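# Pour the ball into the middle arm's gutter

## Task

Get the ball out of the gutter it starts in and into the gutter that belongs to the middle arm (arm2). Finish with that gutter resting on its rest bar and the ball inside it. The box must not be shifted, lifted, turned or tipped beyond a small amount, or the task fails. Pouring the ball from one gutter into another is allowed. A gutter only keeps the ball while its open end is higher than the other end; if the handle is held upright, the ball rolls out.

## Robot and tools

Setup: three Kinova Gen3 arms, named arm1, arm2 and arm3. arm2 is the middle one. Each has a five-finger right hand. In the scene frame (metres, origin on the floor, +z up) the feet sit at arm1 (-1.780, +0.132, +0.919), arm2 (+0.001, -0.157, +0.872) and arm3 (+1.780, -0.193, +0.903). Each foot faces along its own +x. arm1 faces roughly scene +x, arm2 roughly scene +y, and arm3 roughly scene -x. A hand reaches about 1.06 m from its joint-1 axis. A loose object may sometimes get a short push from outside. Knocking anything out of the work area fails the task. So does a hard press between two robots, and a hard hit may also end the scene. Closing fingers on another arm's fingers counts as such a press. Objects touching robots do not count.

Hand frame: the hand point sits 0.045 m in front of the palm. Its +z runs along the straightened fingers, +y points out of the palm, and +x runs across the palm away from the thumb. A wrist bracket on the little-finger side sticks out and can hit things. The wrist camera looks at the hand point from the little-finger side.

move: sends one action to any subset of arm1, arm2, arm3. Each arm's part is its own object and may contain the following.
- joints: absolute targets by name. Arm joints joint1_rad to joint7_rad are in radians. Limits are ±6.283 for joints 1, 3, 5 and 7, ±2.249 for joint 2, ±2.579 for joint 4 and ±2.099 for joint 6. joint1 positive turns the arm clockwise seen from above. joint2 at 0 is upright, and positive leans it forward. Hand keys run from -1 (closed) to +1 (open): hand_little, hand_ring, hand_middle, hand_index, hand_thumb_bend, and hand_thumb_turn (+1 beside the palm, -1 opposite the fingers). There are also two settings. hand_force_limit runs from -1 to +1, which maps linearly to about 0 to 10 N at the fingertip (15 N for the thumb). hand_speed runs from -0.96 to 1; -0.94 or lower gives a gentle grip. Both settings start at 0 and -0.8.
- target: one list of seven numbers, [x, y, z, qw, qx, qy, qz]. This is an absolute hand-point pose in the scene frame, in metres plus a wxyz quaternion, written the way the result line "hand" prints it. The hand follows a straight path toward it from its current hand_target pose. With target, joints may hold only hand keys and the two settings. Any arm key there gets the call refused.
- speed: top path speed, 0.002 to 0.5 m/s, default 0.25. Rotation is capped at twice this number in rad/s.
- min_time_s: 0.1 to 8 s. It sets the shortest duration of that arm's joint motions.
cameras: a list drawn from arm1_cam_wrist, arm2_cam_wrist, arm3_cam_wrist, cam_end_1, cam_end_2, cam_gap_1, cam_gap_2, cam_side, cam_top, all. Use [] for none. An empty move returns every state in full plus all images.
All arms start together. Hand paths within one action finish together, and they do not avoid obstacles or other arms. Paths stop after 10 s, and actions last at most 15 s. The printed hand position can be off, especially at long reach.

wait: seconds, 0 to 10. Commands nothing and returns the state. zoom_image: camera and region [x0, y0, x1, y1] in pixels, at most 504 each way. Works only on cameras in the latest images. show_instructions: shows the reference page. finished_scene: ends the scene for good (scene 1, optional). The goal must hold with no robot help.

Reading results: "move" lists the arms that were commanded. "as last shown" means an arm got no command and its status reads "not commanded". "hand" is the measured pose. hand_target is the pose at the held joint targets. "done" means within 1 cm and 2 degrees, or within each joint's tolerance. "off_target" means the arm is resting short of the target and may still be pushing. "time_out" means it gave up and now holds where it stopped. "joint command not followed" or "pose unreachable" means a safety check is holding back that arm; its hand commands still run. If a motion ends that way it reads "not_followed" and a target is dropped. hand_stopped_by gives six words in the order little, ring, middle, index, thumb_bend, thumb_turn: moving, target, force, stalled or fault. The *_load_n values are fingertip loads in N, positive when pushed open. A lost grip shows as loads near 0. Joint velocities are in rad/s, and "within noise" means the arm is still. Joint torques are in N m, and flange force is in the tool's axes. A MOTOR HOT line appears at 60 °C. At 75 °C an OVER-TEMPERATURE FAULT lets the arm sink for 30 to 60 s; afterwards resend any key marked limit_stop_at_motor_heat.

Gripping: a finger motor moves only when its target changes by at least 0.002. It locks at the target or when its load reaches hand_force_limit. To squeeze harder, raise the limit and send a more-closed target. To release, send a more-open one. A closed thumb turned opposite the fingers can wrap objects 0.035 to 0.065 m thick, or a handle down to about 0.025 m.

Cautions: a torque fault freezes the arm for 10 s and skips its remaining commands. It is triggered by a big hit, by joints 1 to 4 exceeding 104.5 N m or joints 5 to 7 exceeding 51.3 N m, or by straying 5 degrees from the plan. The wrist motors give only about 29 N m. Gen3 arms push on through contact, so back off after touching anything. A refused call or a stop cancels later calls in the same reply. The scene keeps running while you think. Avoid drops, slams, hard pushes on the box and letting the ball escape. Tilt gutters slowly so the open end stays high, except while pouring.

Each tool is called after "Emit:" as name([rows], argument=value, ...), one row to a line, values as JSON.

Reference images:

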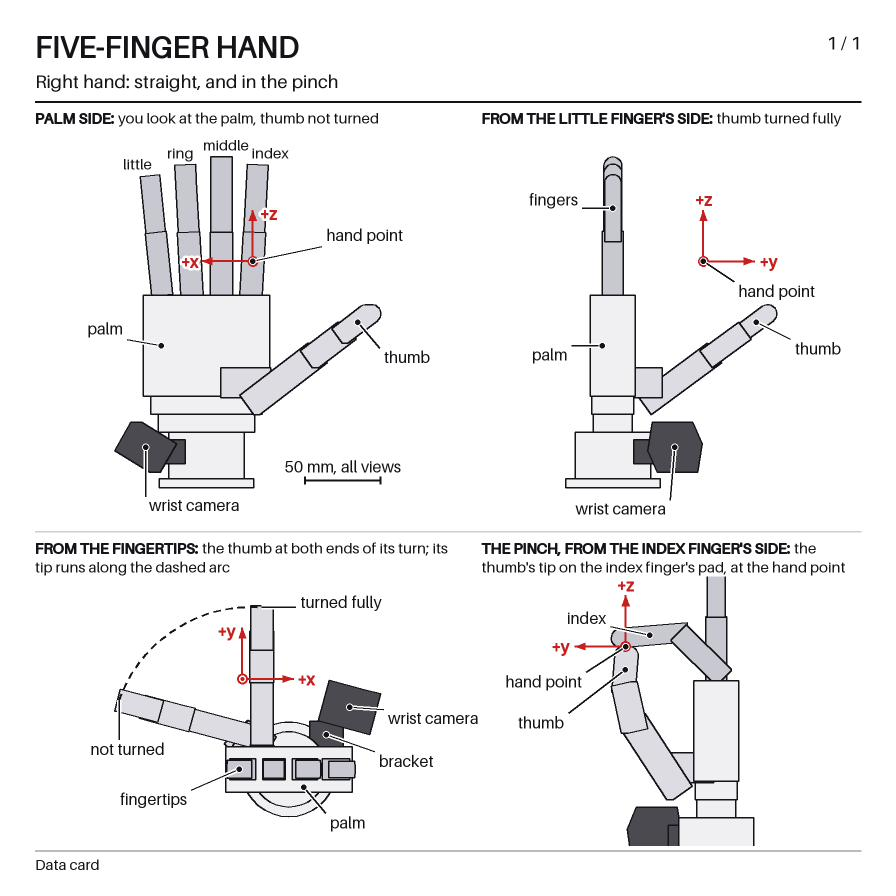

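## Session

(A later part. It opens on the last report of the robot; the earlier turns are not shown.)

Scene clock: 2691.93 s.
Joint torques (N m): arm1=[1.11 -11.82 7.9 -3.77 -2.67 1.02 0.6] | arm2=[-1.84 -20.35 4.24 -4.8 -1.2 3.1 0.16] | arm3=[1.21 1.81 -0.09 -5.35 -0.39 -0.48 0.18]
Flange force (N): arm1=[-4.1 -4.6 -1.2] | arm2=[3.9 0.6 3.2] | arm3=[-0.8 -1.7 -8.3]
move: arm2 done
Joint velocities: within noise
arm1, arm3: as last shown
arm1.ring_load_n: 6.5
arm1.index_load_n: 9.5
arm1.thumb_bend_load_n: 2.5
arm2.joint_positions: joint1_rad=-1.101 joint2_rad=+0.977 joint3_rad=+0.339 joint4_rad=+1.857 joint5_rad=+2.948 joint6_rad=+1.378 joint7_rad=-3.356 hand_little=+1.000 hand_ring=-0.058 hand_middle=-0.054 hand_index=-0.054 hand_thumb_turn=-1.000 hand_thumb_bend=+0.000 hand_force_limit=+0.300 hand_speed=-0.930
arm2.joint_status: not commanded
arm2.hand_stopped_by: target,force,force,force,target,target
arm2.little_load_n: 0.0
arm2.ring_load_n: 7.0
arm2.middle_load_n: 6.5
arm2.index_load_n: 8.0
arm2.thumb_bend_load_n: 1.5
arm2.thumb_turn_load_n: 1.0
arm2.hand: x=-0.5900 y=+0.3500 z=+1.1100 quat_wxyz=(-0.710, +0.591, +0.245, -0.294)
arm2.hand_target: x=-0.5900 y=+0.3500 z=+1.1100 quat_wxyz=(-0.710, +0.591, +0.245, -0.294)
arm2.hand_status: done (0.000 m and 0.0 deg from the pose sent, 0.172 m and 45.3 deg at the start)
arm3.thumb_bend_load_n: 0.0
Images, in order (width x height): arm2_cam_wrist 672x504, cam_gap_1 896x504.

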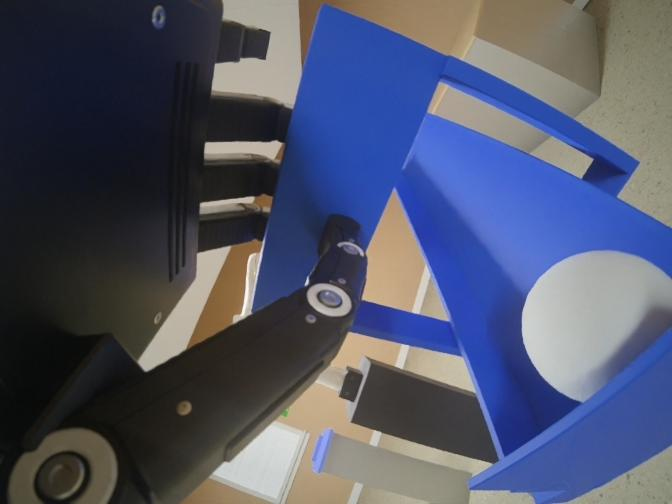

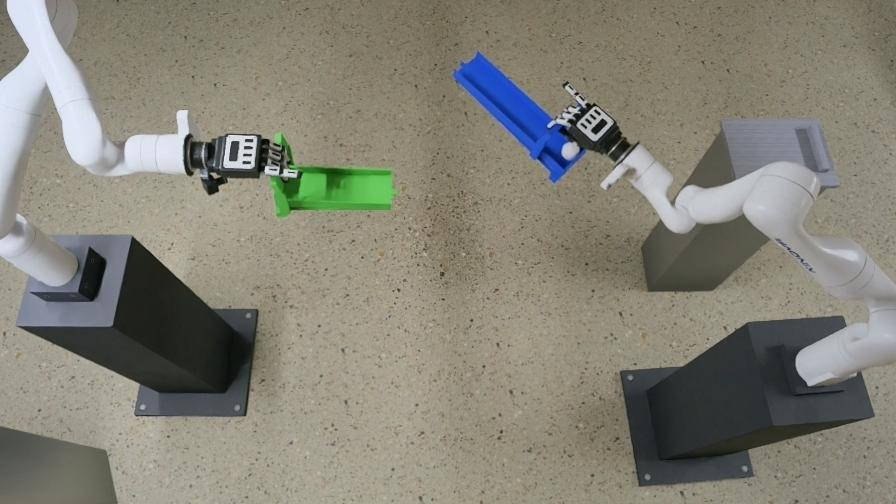

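Emit:
move(arm2={"target": [-0.36, 0.575, 1.11, 0.7688, -0.6395, 0, 0], "speed": 0.12}, cameras=[])

Emit:
move(arm2={"target": [-0.12, 0.63, 1.11, 0.7103, -0.5908, 0.2447, -0.2942], "speed": 0.12}, cameras=["arm2_cam_wrist"])

Emit:
move(arm2={"target": [-0.02, 0.468, 1.08, 0.5436, -0.4522, 0.4522, -0.5436], "speed": 0.1}, cameras=["arm2_cam_wrist", "cam_gap_1", "cam_gap_2", "cam_side"])

Scene clock: 2706.37 s.
Joint torques (N m): arm1=[1.11 -11.8 7.9 -3.77 -2.67 1.01 0.57] | arm2=[-1.88 -21.42 6.4 -5.3 -0.09 3.17 0.17] | arm3=[1.2 1.78 -0.01 -5.3 -0.4 -0.53 0.16]
Flange force (N): arm1=[-4.0 -4.6 -1.2] | arm2=[1.4 1.4 4.3] | arm3=[-0.7 -1.4 -8.7]
move: arm2 done
Joint velocities: within noise
arm1, arm3: as last shown
arm1.ring_load_n: 6.0
arm1.index_load_n: 9.0
arm1.thumb_bend_load_n: 3.0
arm2.joint_positions: joint1_rad=-0.948 joint2_rad=+1.065 joint3_rad=+0.412 joint4_rad=+1.590 joint5_rad=+2.261 joint6_rad=+1.144 joint7_rad=-3.000 hand_little=+1.000 hand_ring=-0.058 hand_middle=-0.054 hand_index=-0.054 hand_thumb_turn=-1.000 hand_thumb_bend=+0.000 hand_force_limit=+0.300 hand_speed=-0.930
arm2.joint_status: not commanded
arm2.hand_stopped_by: target,force,force,force,target,target
arm2.little_load_n: -0.5
arm2.ring_load_n: 7.0
arm2.middle_load_n: 6.5
arm2.index_load_n: 7.5
arm2.thumb_bend_load_n: 2.0
arm2.thumb_turn_load_n: 1.0
arm2.hand: x=-0.3600 y=+0.5750 z=+1.1100 quat_wxyz=(-0.769, +0.639, +0.000, +0.000)
arm2.hand_target: x=-0.3600 y=+0.5750 z=+1.1100 quat_wxyz=(-0.769, +0.639, +0.000, +0.000)
arm2.hand_status: done (0.000 m and 0.0 deg from the pose sent, 0.322 m and 45.0 deg at the start)

Scene clock: 2710.17 s.
Joint torques (N m): arm1=[1.15 -11.82 7.93 -3.82 -2.68 1.02 0.57] | arm2=[-1.86 -23.26 6.99 -5.52 1.8 2.2 0.18] | arm3=[1.25 1.77 -0.05 -5.32 -0.4 -0.51 0.18]
Flange force (N): arm1=[-4.1 -4.6 -1.4] | arm2=[-3.0 1.3 3.2] | arm3=[-0.8 -1.5 -8.6]
move: arm2 done
Joint velocities: within noise
arm1, arm3: as last shown
arm1.ring_load_n: 6.5
arm1.thumb_bend_load_n: 2.5
arm2.joint_positions: joint1_rad=-0.745 joint2_rad=+1.221 joint3_rad=+0.406 joint4_rad=+1.114 joint5_rad=+1.533 joint6_rad=+1.324 joint7_rad=-2.347 hand_little=+1.000 hand_ring=-0.058 hand_middle=-0.054 hand_index=-0.054 hand_thumb_turn=-1.000 hand_thumb_bend=+0.000 hand_force_limit=+0.300 hand_speed=-0.930
arm2.joint_status: not commanded
arm2.hand_stopped_by: target,force,force,force,target,target
arm2.little_load_n: 0.0
arm2.ring_load_n: 6.5
arm2.middle_load_n: 6.5
arm2.index_load_n: 8.0
arm2.thumb_bend_load_n: 1.5
arm2.thumb_turn_load_n: 0.5
arm2.hand: x=-0.1200 y=+0.6300 z=+1.1100 quat_wxyz=(-0.710, +0.591, -0.245, +0.294)
arm2.hand_target: x=-0.1200 y=+0.6300 z=+1.1100 quat_wxyz=(-0.710, +0.591, -0.245, +0.294)
arm2.hand_status: done (0.000 m and 0.0 deg from the pose sent, 0.246 m and 45.0 deg at the start)
Images, in order (width x height): arm2_cam_wrist 672x504.

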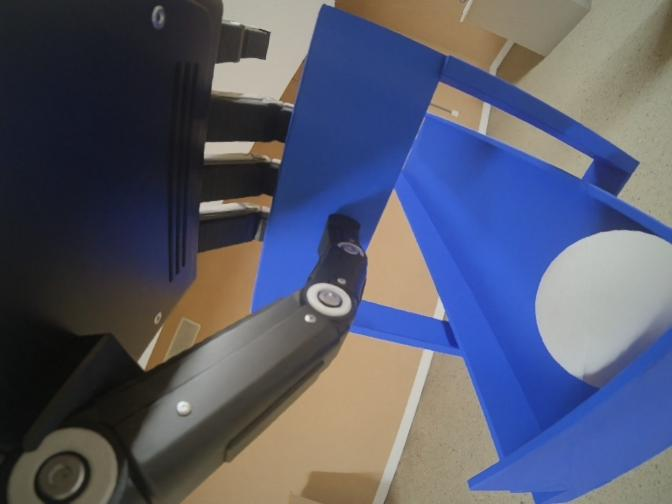

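Scene clock: 2714.63 s.
Joint torques (N m): arm1=[1.17 -11.83 7.93 -3.76 -2.66 1.03 0.58] | arm2=[-1.86 -23.46 5.74 -4.27 2.28 1.39 0.17] | arm3=[1.23 1.81 -0.03 -5.33 -0.37 -0.51 0.15]
Flange force (N): arm1=[-4.3 -4.6 -1.2] | arm2=[-5.1 1.2 -0.4] | arm3=[-0.7 -1.6 -8.5]
move: arm2 done
Joint velocities: within noise
arm1, arm3: as last shown
arm1.ring_load_n: 6.0
arm1.middle_load_n: 6.5
arm1.thumb_bend_load_n: 3.0
arm2.joint_positions: joint1_rad=-0.650 joint2_rad=+1.412 joint3_rad=+0.385 joint4_rad=+0.703 joint5_rad=+1.117 joint6_rad=+2.006 joint7_rad=-2.029 hand_little=+1.000 hand_ring=-0.058 hand_middle=-0.054 hand_index=-0.054 hand_thumb_turn=-1.000 hand_thumb_bend=+0.000 hand_force_limit=+0.300 hand_speed=-0.930
arm2.joint_status: not commanded
arm2.hand_stopped_by: target,force,force,force,target,target
arm2.little_load_n: 0.0
arm2.ring_load_n: 6.5
arm2.middle_load_n: 6.5
arm2.index_load_n: 8.0
arm2.thumb_bend_load_n: 1.5
arm2.thumb_turn_load_n: 0.5
arm2.hand: x=-0.0200 y=+0.4680 z=+1.0800 quat_wxyz=(-0.544, +0.452, -0.452, +0.544)
arm2.hand_target: x=-0.0200 y=+0.4680 z=+1.0800 quat_wxyz=(-0.544, +0.452, -0.452, +0.544)
arm2.hand_status: done (0.000 m and 0.0 deg from the pose sent, 0.193 m and 45.0 deg at the start)
arm3.thumb_bend_load_n: -0.5
Images, in order (width x height): arm2_cam_wrist 672x504, cam_gap_1 896x504, cam_gap_2 896x504, cam_side 896x504.

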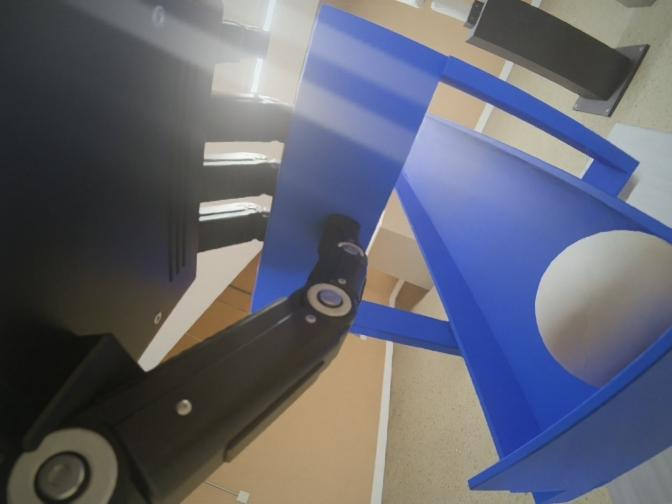

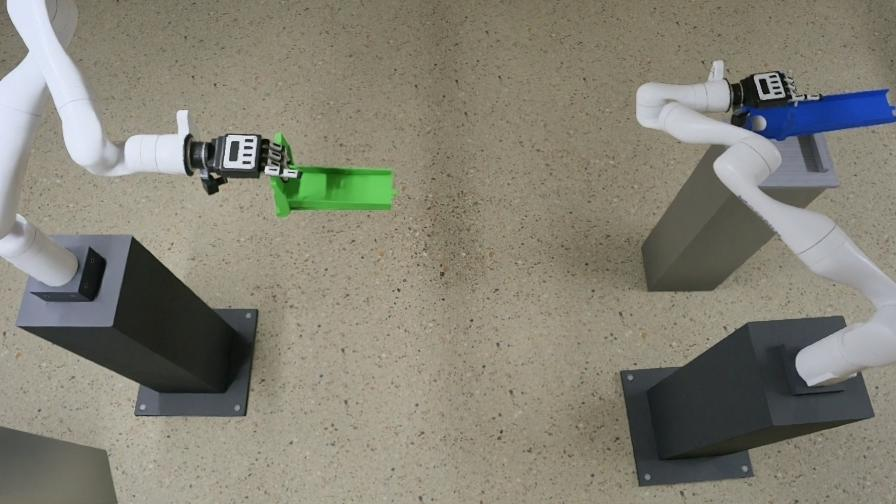

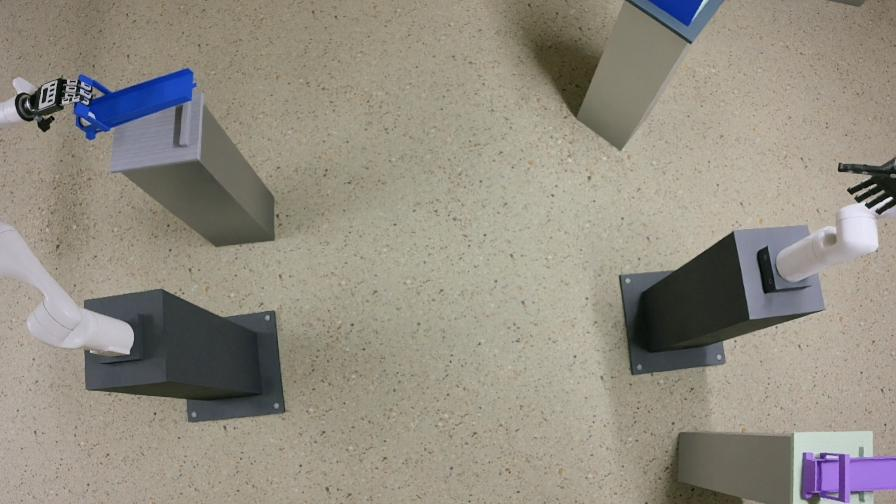

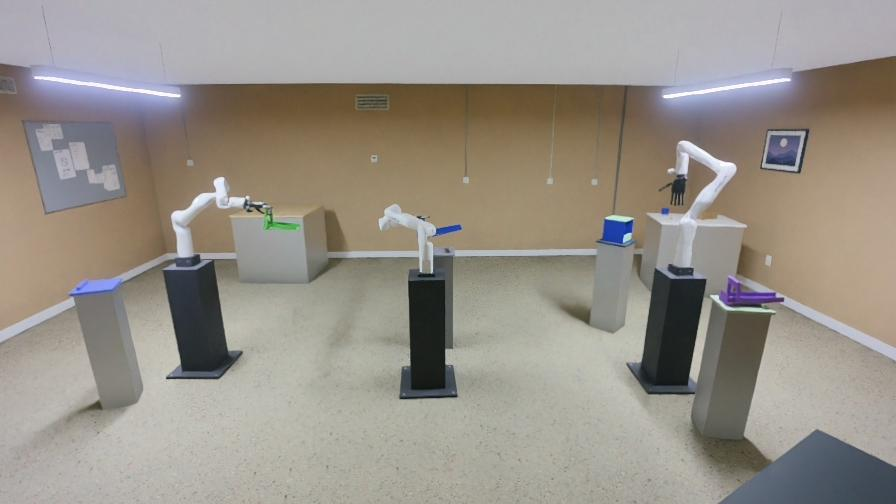

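Emit:
move(arm2={"target": [0.0085, 0.4676, 0.9853, 0.5413, -0.4502, 0.4542, -0.546], "speed": 0.06}, cameras=["arm2_cam_wrist", "cam_gap_2", "cam_side"])

Emit:
zoom_image(camera="cam_gap_2", region=[0, 50, 250, 190])

Emit:
zoom_image(camera="cam_side", region=[380, 190, 500, 290])

Scene clock: 2726.13 s.
Joint torques (N m): arm1=[1.14 -11.82 7.93 -3.78 -2.65 1.02 0.58] | arm2=[-1.92 -23.41 5.61 -3.7 2.15 1.73 0.18] | arm3=[1.21 1.78 0 -5.36 -0.39 -0.49 0.16]
Flange force (N): arm1=[-4.1 -4.5 -1.2] | arm2=[-5.6 1.9 -0.7] | arm3=[-0.7 -1.4 -8.4]
move: arm2 done
Joint velocities: within noise
arm1: as last shown
arm1.ring_load_n: 6.5
arm1.middle_load_n: 7.0
arm2.joint_positions: joint1_rad=-0.601 joint2_rad=+1.565 joint3_rad=+0.357 joint4_rad=+0.656 joint5_rad=+1.074 joint6_rad=+1.981 joint7_rad=-2.152 hand_little=+1.000 hand_ring=-0.058 hand_middle=-0.054 hand_index=-0.054 hand_thumb_turn=-1.000 hand_thumb_bend=+0.000 hand_force_limit=+0.300 hand_speed=-0.930
arm2.joint_status: not commanded
arm2.hand_stopped_by: target,force,force,force,target,target
arm2.little_load_n: 0.0
arm2.ring_load_n: 6.5
arm2.middle_load_n: 6.5
arm2.index_load_n: 8.0
arm2.thumb_bend_load_n: 1.5
arm2.thumb_turn_load_n: 1.0
arm2.hand: x=+0.0085 y=+0.4676 z=+0.9853 quat_wxyz=(-0.541, +0.450, -0.454, +0.546)
arm2.hand_target: x=+0.0085 y=+0.4676 z=+0.9853 quat_wxyz=(-0.541, +0.450, -0.454, +0.546)
arm2.hand_status: done (0.000 m and 0.0 deg from the pose sent, 0.099 m and 0.5 deg at the start)
arm3.joint_positions: joint1_rad=+0.220 joint2_rad=-0.459 joint3_rad=-0.095 joint4_rad=+1.566 joint5_rad=-0.007 joint6_rad=+2.054 joint7_rad=-2.193 hand_little=+1.000 hand_ring=+1.000 hand_middle=+1.000 hand_index=+1.000 hand_thumb_turn=+1.000 hand_thumb_bend=+1.000 hand_force_limit=+0.000 hand_speed=-0.800
arm3.joint_status: not commanded
arm3.hand_stopped_by: target,target,target,target,target,target
arm3.little_load_n: 0.0
arm3.ring_load_n: 0.0
arm3.middle_load_n: 0.0
arm3.index_load_n: 0.0
arm3.thumb_bend_load_n: 0.0
arm3.thumb_turn_load_n: 0.0
arm3.hand: x=+1.6375 y=-0.1786 z=+1.3831 quat_wxyz=(-0.014, +0.920, -0.391, +0.002)
arm3.hand_target: x=+1.6375 y=-0.1786 z=+1.3831 quat_wxyz=(-0.014, +0.920, -0.391, +0.002)
arm3.hand_status: not commanded
Images, in order (width x height): arm2_cam_wrist 672x504, cam_gap_2 896x504, cam_side 896x504.

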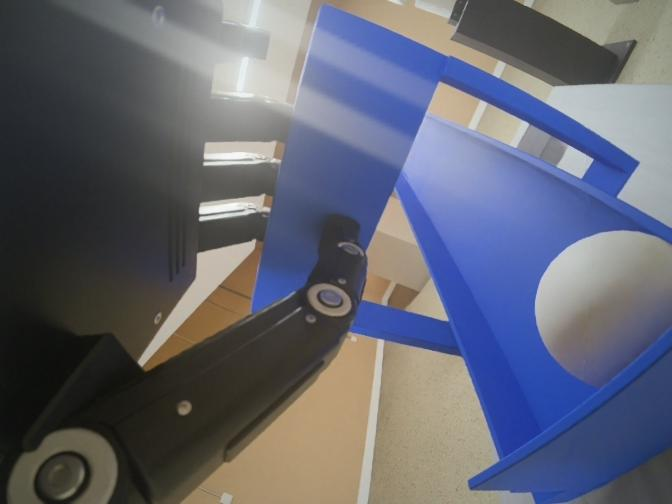

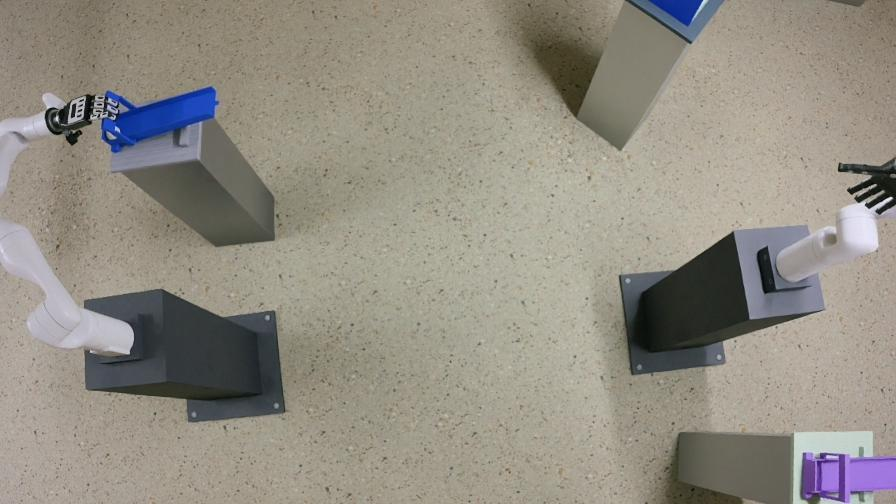

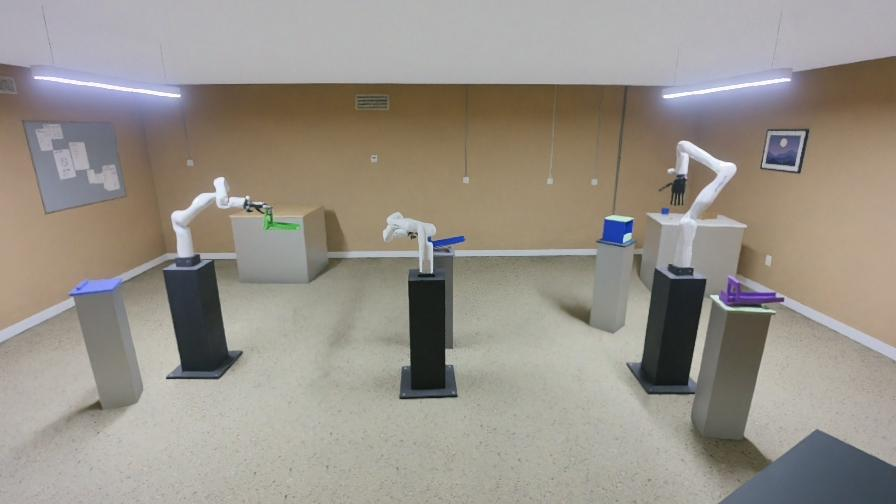

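Scaled by 2.016 from the camera's image (finer frame: 1280x720).

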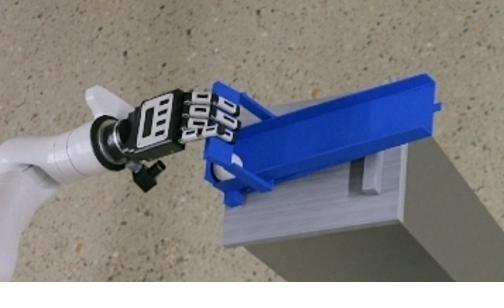

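Scaled by 4.200 from the camera's image (finer frame: 1280x720).

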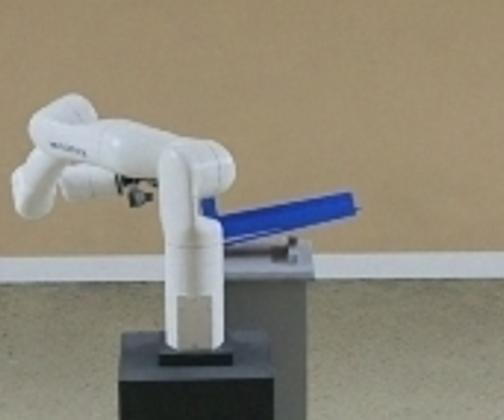

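Emit:
move(arm2={"target": [0.0215, 0.4676, 0.9726, 0.5136, -0.4814, 0.4857, -0.5181], "speed": 0.03}, cameras=[])

Emit:
move(arm2={"target": [0.0238, 0.4676, 0.9703, 0.5086, -0.4868, 0.4911, -0.513], "speed": 0.008}, cameras=["arm2_cam_wrist", "cam_gap_2", "cam_side", "cam_gap_1"])

Emit:
zoom_image(camera="cam_gap_2", region=[0, 50, 250, 190])

Emit:
zoom_image(camera="cam_side", region=[410, 210, 490, 270])

Scene clock: 2741.17 s.
Joint torques (N m): arm1=[1.13 -11.83 7.92 -3.81 -2.66 1.02 0.57] | arm2=[-1.89 -23.2 5.61 -3.79 2.09 1.89 0.16] | arm3=[1.19 1.78 -0.07 -5.32 -0.38 -0.51 0.16]
Flange force (N): arm1=[-4.1 -4.5 -1.3] | arm2=[-5.0 1.5 0.0] | arm3=[-0.8 -1.6 -8.6]
move: arm2 done
Joint velocities: within noise
arm1, arm3: as last shown
arm1.thumb_bend_load_n: 2.5
arm2.joint_positions: joint1_rad=-0.580 joint2_rad=+1.484 joint3_rad=+0.307 joint4_rad=+0.760 joint5_rad=+1.027 joint6_rad=+1.894 joint7_rad=-2.218 hand_little=+1.000 hand_ring=-0.058 hand_middle=-0.054 hand_index=-0.054 hand_thumb_turn=-1.000 hand_thumb_bend=+0.000 hand_force_limit=+0.300 hand_speed=-0.930
arm2.joint_status: not commanded
arm2.hand_stopped_by: target,force,force,force,target,target
arm2.little_load_n: 0.0
arm2.ring_load_n: 6.5
arm2.middle_load_n: 6.5
arm2.index_load_n: 8.0
arm2.thumb_bend_load_n: 1.5
arm2.thumb_turn_load_n: 0.5
arm2.hand: x=+0.0215 y=+0.4676 z=+0.9726 quat_wxyz=(-0.514, +0.481, -0.486, +0.518)
arm2.hand_target: x=+0.0215 y=+0.4676 z=+0.9726 quat_wxyz=(-0.514, +0.481, -0.486, +0.518)
arm2.hand_status: done (0.000 m and 0.0 deg from the pose sent, 0.018 m and 6.8 deg at the start)

Scene clock: 2742.97 s.
Joint torques (N m): arm1=[1.11 -11.83 7.89 -3.78 -2.67 1.03 0.59] | arm2=[-0.23 -19.49 3.64 -2.81 0.14 0.53 0.09] | arm3=[1.26 1.82 -0.09 -5.38 -0.41 -0.52 0.16]
Flange force (N): arm1=[-4.1 -4.6 -1.2] | arm2=[-5.6 -6.0 -2.6] | arm3=[-0.8 -1.8 -8.3]
move: arm2 done
Joint velocities: within noise
arm1, arm3: as last shown
arm1.ring_load_n: 6.0
arm2.joint_positions: joint1_rad=-0.575 joint2_rad=+1.470 joint3_rad=+0.299 joint4_rad=+0.778 joint5_rad=+1.020 joint6_rad=+1.877 joint7_rad=-2.229 hand_little=+1.000 hand_ring=-0.058 hand_middle=-0.054 hand_index=-0.054 hand_thumb_turn=-1.000 hand_thumb_bend=+0.000 hand_force_limit=+0.300 hand_speed=-0.930
arm2.joint_status: not commanded
arm2.hand_stopped_by: target,force,force,force,target,target
arm2.little_load_n: -0.5
arm2.ring_load_n: 7.0
arm2.middle_load_n: 6.5
arm2.index_load_n: 8.0
arm2.thumb_bend_load_n: 1.5
arm2.thumb_turn_load_n: 1.0
arm2.hand: x=+0.0238 y=+0.4676 z=+0.9703 quat_wxyz=(-0.509, +0.487, -0.491, +0.513)
arm2.hand_target: x=+0.0238 y=+0.4676 z=+0.9703 quat_wxyz=(-0.509, +0.487, -0.491, +0.513)
arm2.hand_status: done (0.000 m and 0.0 deg from the pose sent, 0.003 m and 1.2 deg at the start)
pictures: arm2_cam_wrist, cam_gap_1, cam_gap_2, cam_side
Images, in order (width x height): arm2_cam_wrist 672x504, cam_gap_1 896x504, cam_gap_2 896x504, cam_side 896x504.

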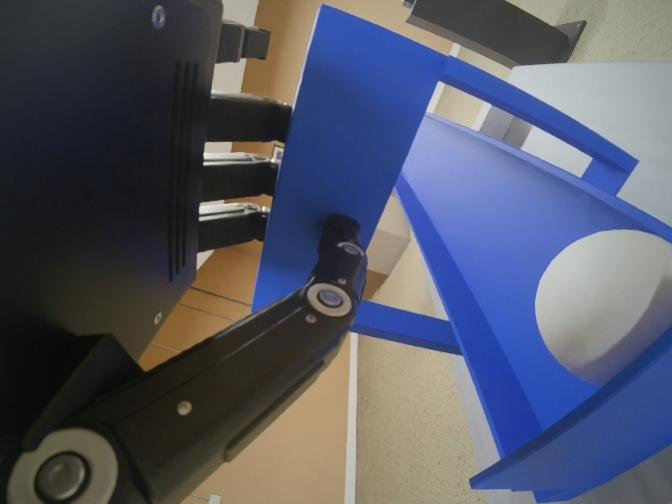

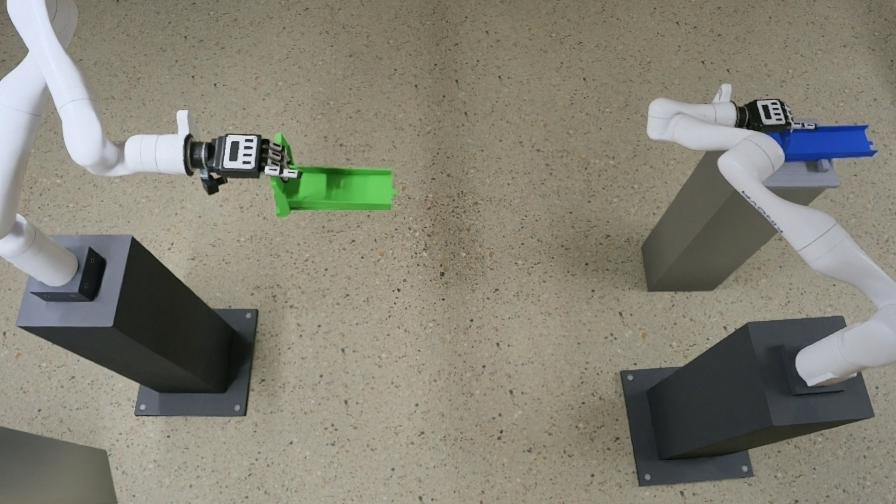

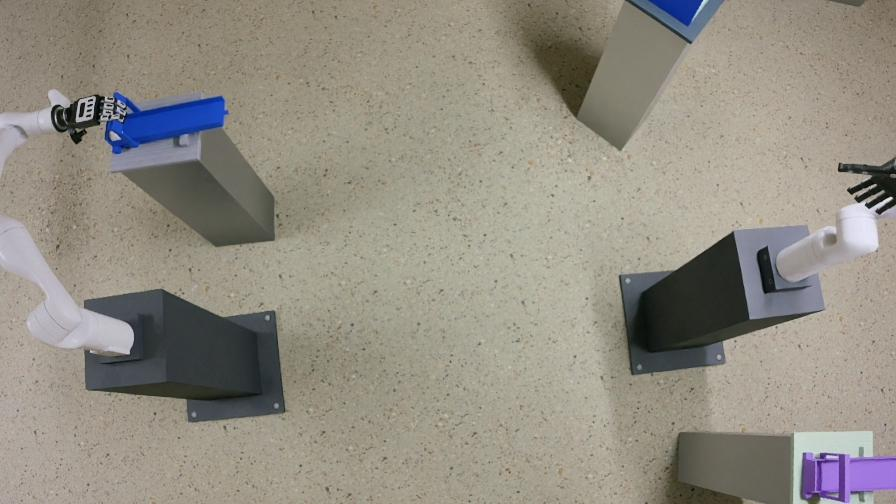

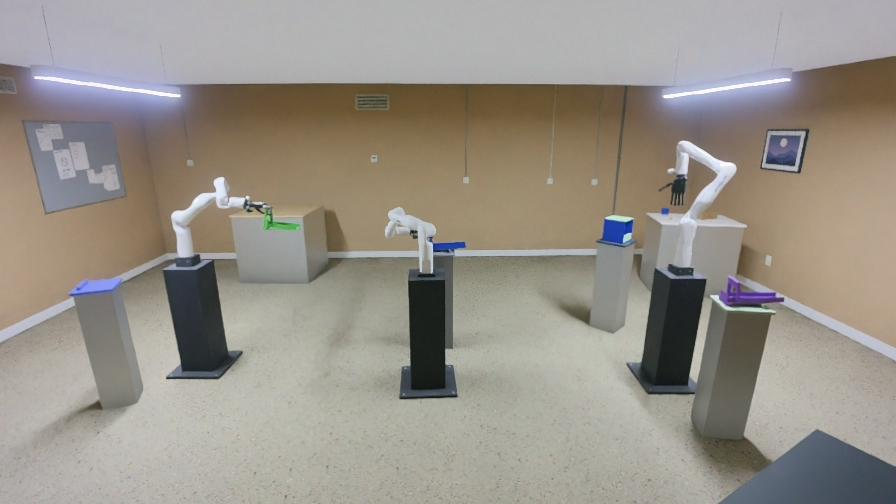

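Scaled by 2.016 from the camera's image (finer frame: 1280x720).

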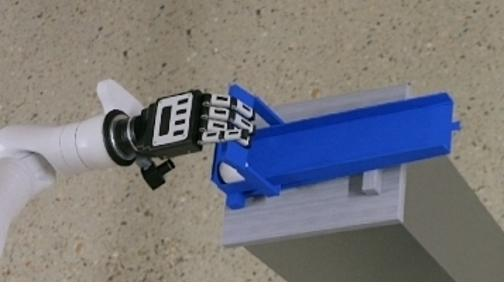

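Scaled by 6.300 from the camera's image (finer frame: 1280x720).

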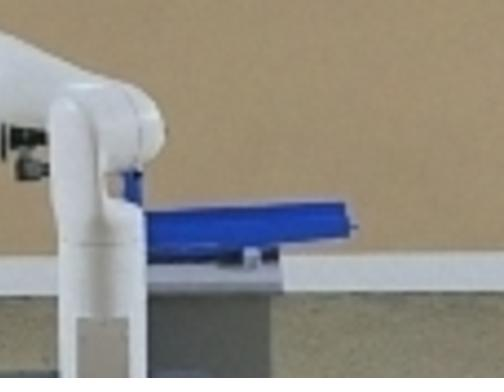

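Emit:
move(arm2={"joints": {"hand_index": 0.2, "hand_middle": 0.2, "hand_ring": 0.2}}, cameras=["arm2_cam_wrist", "cam_gap_2"])

Scene clock: 2760.00 s.
Joint torques (N m): arm1=[1.14 -11.82 7.9 -3.78 -2.67 1 0.59] | arm2=[-1.22 -21.84 4.9 -3.39 1.38 1.51 0.21] | arm3=[1.23 1.76 -0.08 -5.37 -0.41 -0.51 0.15]
Flange force (N): arm1=[-4.1 -4.6 -1.3] | arm2=[-5.1 -1.1 -0.9] | arm3=[-0.9 -1.7 -8.4]
move: arm2 done
Joint velocities: within noise
arm1.joint_positions: joint1_rad=-1.180 joint2_rad=+1.113 joint3_rad=+1.619 joint4_rad=+2.339 joint5_rad=+3.499 joint6_rad=+1.139 joint7_rad=-4.454 hand_little=+1.000 hand_ring=-0.047 hand_middle=-0.042 hand_index=-0.035 hand_thumb_turn=-1.000 hand_thumb_bend=+0.001 hand_force_limit=+0.300 hand_speed=-0.930
arm1.joint_status: not commanded
arm1.hand_stopped_by: target,force,force,force,target,target
arm1.little_load_n: 0.0
arm1.ring_load_n: 6.5
arm1.middle_load_n: 6.5
arm1.index_load_n: 9.0
arm1.thumb_bend_load_n: 3.0
arm1.thumb_turn_load_n: 0.0
arm1.hand: x=-1.1800 y=+0.2220 z=+1.2200 quat_wxyz=(-0.473, +0.526, -0.526, +0.473)
arm1.hand_target: x=-1.1800 y=+0.2220 z=+1.2200 quat_wxyz=(-0.473, +0.526, -0.526, +0.473)
arm1.hand_status: not commanded
arm2.joint_positions: joint1_rad=-0.575 joint2_rad=+1.470 joint3_rad=+0.299 joint4_rad=+0.778 joint5_rad=+1.020 joint6_rad=+1.877 joint7_rad=-2.229 hand_little=+1.000 hand_ring=+0.200 hand_middle=+0.200 hand_index=+0.200 hand_thumb_turn=-1.000 hand_thumb_bend=+0.000 hand_force_limit=+0.300 hand_speed=-0.930
arm2.joint_status: all done
arm2.hand_stopped_by: target,target,target,target,target,target
arm2.little_load_n: 0.0
arm2.ring_load_n: 0.0
arm2.middle_load_n: 0.0
arm2.index_load_n: 0.0
arm2.thumb_bend_load_n: 0.0
arm2.thumb_turn_load_n: 0.0
arm2.hand: x=+0.0238 y=+0.4676 z=+0.9703 quat_wxyz=(-0.509, +0.487, -0.491, +0.513)
arm2.hand_target: x=+0.0238 y=+0.4676 z=+0.9703 quat_wxyz=(-0.509, +0.487, -0.491, +0.513)
arm2.hand_status: not commanded
arm3: as last shown
Images, in order (width x height): arm2_cam_wrist 672x504, cam_gap_2 896x504.

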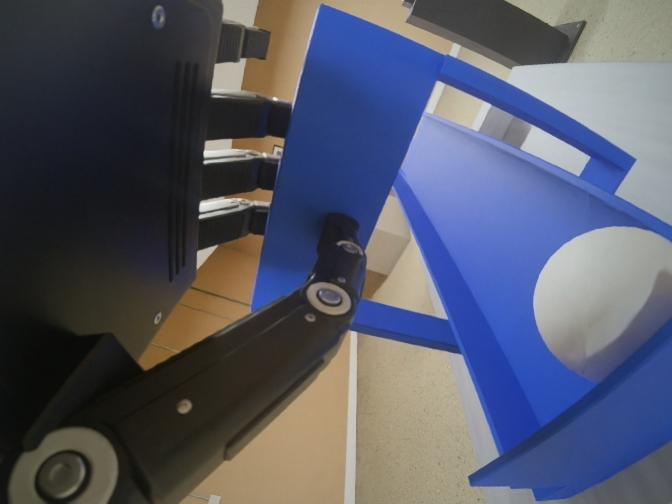

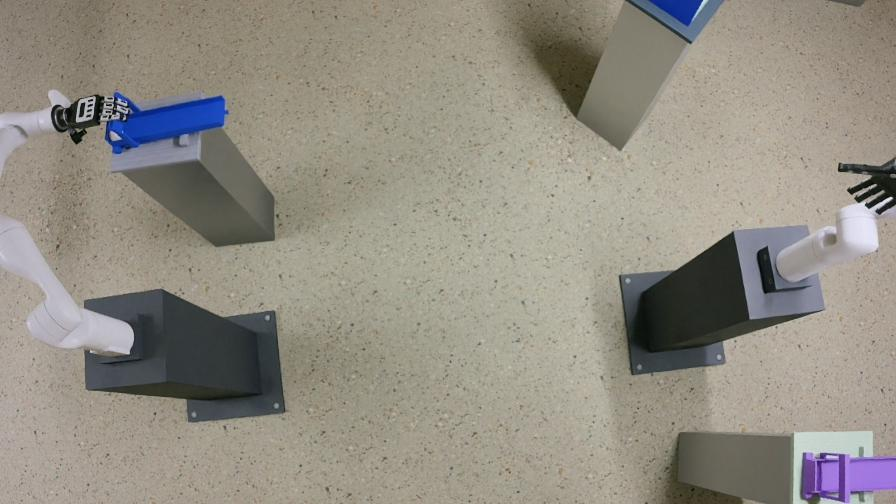

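Emit:
move(arm2={"joints": {"hand_index": 1, "hand_middle": 1, "hand_ring": 1, "hand_speed": -0.8}}, cameras=["arm2_cam_wrist"])

Scene clock: 2767.20 s.
Joint torques (N m): arm1=[1.12 -11.82 7.91 -3.77 -2.68 1.02 0.59] | arm2=[-1.2 -21.87 4.95 -3.37 1.39 1.5 0.21] | arm3=[1.24 1.81 -0.09 -5.38 -0.37 -0.53 0.12]
Flange force (N): arm1=[-4.1 -4.6 -1.2] | arm2=[-5.1 -1.0 -1.0] | arm3=[-0.8 -1.8 -8.4]
move: arm2 done
Joint velocities: within noise
arm1, arm3: as last shown
arm1.little_load_n: -0.5
arm1.ring_load_n: 6.0
arm1.middle_load_n: 7.0
arm2.joint_positions: joint1_rad=-0.575 joint2_rad=+1.470 joint3_rad=+0.299 joint4_rad=+0.778 joint5_rad=+1.020 joint6_rad=+1.877 joint7_rad=-2.229 hand_little=+1.000 hand_ring=+1.000 hand_middle=+1.000 hand_index=+1.000 hand_thumb_turn=-1.000 hand_thumb_bend=+0.000 hand_force_limit=+0.300 hand_speed=-0.800
arm2.joint_status: all done
arm2.hand_stopped_by: target,target,target,target,target,target
arm2.little_load_n: 0.0
arm2.ring_load_n: 0.0
arm2.middle_load_n: 0.0
arm2.index_load_n: 0.0
arm2.thumb_bend_load_n: 0.0
arm2.thumb_turn_load_n: 0.0
arm2.hand: x=+0.0238 y=+0.4676 z=+0.9703 quat_wxyz=(-0.509, +0.487, -0.491, +0.513)
arm2.hand_target: x=+0.0238 y=+0.4676 z=+0.9703 quat_wxyz=(-0.509, +0.487, -0.491, +0.513)
arm2.hand_status: not commanded
Images, in order (width x height): arm2_cam_wrist 672x504.

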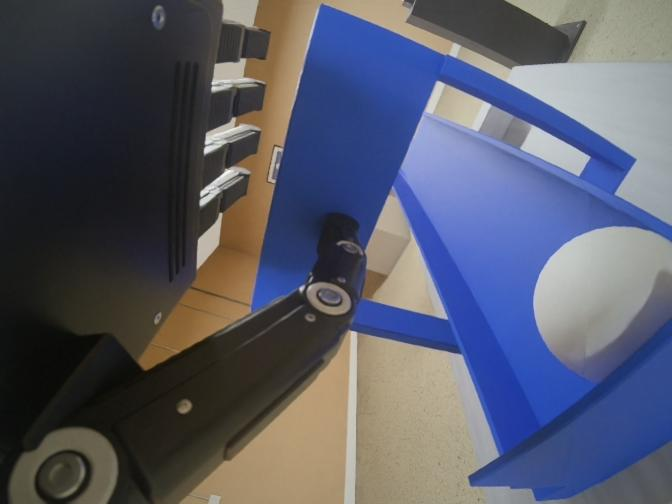

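Emit:
move(arm2={"target": [0.0158, 0.4676, 0.970, 0.5086, -0.4868, 0.4911, -0.513], "speed": 0.02}, cameras=[])

Emit:
move(arm2={"target": [0.0098, 0.4676, 0.9994, 0.5086, -0.4868, 0.4911, -0.513], "speed": 0.03}, cameras=["arm2_cam_wrist", "cam_gap_2"])

Scene clock: 2780.00 s.
Joint torques (N m): arm1=[1.16 -11.82 7.88 -3.76 -2.64 1.02 0.59] | arm2=[-1.88 -22.21 4.76 -3.74 1.48 1.41 0.18] | arm3=[1.23 1.82 -0.09 -5.38 -0.41 -0.5 0.16]
Flange force (N): arm1=[-4.3 -4.7 -1.2] | arm2=[-4.9 -0.8 0.1] | arm3=[-0.8 -1.7 -8.3]
move: arm2 done
Joint velocities: within noise
arm1, arm3: as last shown
arm1.little_load_n: 0.0
arm1.ring_load_n: 6.5
arm2.joint_positions: joint1_rad=-0.582 joint2_rad=+1.480 joint3_rad=+0.298 joint4_rad=+0.750 joint5_rad=+1.018 joint6_rad=+1.894 joint7_rad=-2.215 hand_little=+1.000 hand_ring=+1.000 hand_middle=+1.000 hand_index=+1.000 hand_thumb_turn=-1.000 hand_thumb_bend=+0.000 hand_force_limit=+0.300 hand_speed=-0.800
arm2.joint_status: not commanded
arm2.hand_stopped_by: target,target,target,target,target,target
arm2.little_load_n: 0.0
arm2.ring_load_n: 0.0
arm2.middle_load_n: 0.0
arm2.index_load_n: 0.0
arm2.thumb_bend_load_n: 0.0
arm2.thumb_turn_load_n: 0.0
arm2.hand: x=+0.0158 y=+0.4676 z=+0.9700 quat_wxyz=(-0.509, +0.487, -0.491, +0.513)
arm2.hand_target: x=+0.0158 y=+0.4676 z=+0.9700 quat_wxyz=(-0.509, +0.487, -0.491, +0.513)
arm2.hand_status: done (0.000 m and 0.0 deg from the pose sent, 0.008 m and 0.0 deg at the start)

Scene clock: 2781.50 s.
Joint torques (N m): arm1=[1.16 -11.83 7.88 -3.81 -2.67 1.04 0.57] | arm2=[-1.91 -22.16 4.8 -3.88 1.53 1.34 0.19] | arm3=[1.26 1.79 -0.07 -5.38 -0.38 -0.48 0.15]
Flange force (N): arm1=[-4.2 -4.7 -1.4] | arm2=[-4.8 -1.0 0.1] | arm3=[-0.8 -1.6 -8.2]
move: arm2 done
Joint velocities: within noise
arm1, arm3: as last shown
arm1.middle_load_n: 6.5
arm2.joint_positions: joint1_rad=-0.594 joint2_rad=+1.430 joint3_rad=+0.305 joint4_rad=+0.771 joint5_rad=+1.027 joint6_rad=+1.905 joint7_rad=-2.183 hand_little=+1.000 hand_ring=+1.000 hand_middle=+1.000 hand_index=+1.000 hand_thumb_turn=-1.000 hand_thumb_bend=+0.000 hand_force_limit=+0.300 hand_speed=-0.800
arm2.joint_status: not commanded
arm2.hand_stopped_by: target,target,target,target,target,target
arm2.little_load_n: 0.0
arm2.ring_load_n: 0.0
arm2.middle_load_n: 0.0
arm2.index_load_n: -0.5
arm2.thumb_bend_load_n: 0.0
arm2.thumb_turn_load_n: 0.0
arm2.hand: x=+0.0098 y=+0.4676 z=+0.9994 quat_wxyz=(-0.509, +0.487, -0.491, +0.513)
arm2.hand_target: x=+0.0098 y=+0.4676 z=+0.9994 quat_wxyz=(-0.509, +0.487, -0.491, +0.513)
arm2.hand_status: done (0.000 m and 0.0 deg from the pose sent, 0.030 m and 0.0 deg at the start)
Images, in order (width x height): arm2_cam_wrist 672x504, cam_gap_2 896x504.

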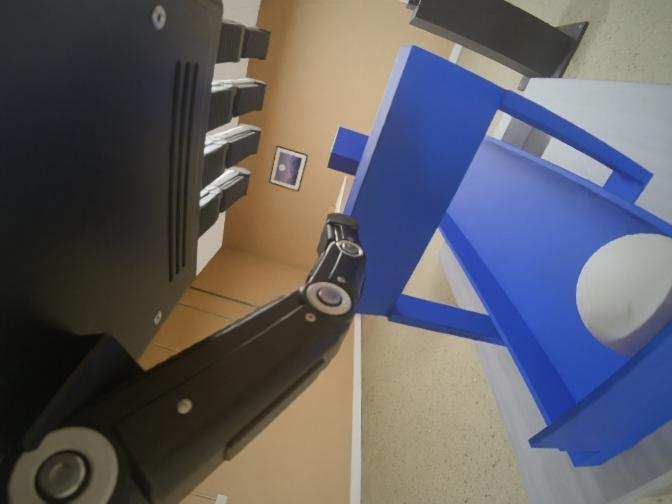

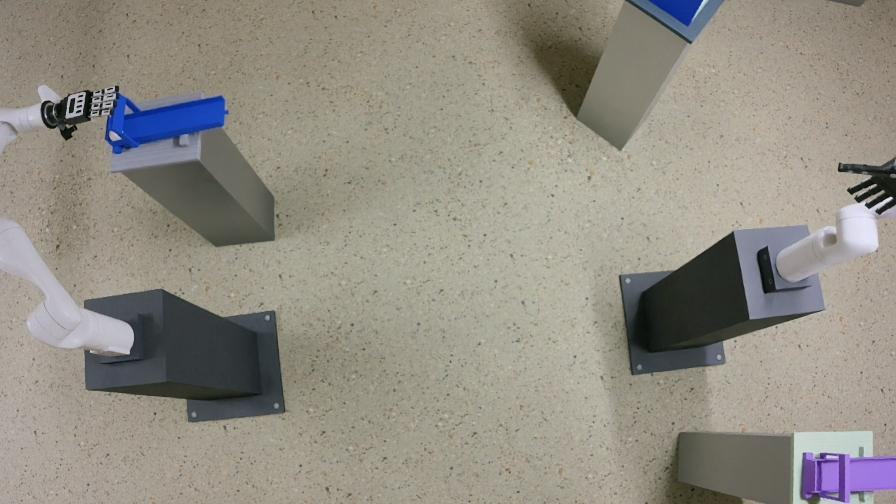

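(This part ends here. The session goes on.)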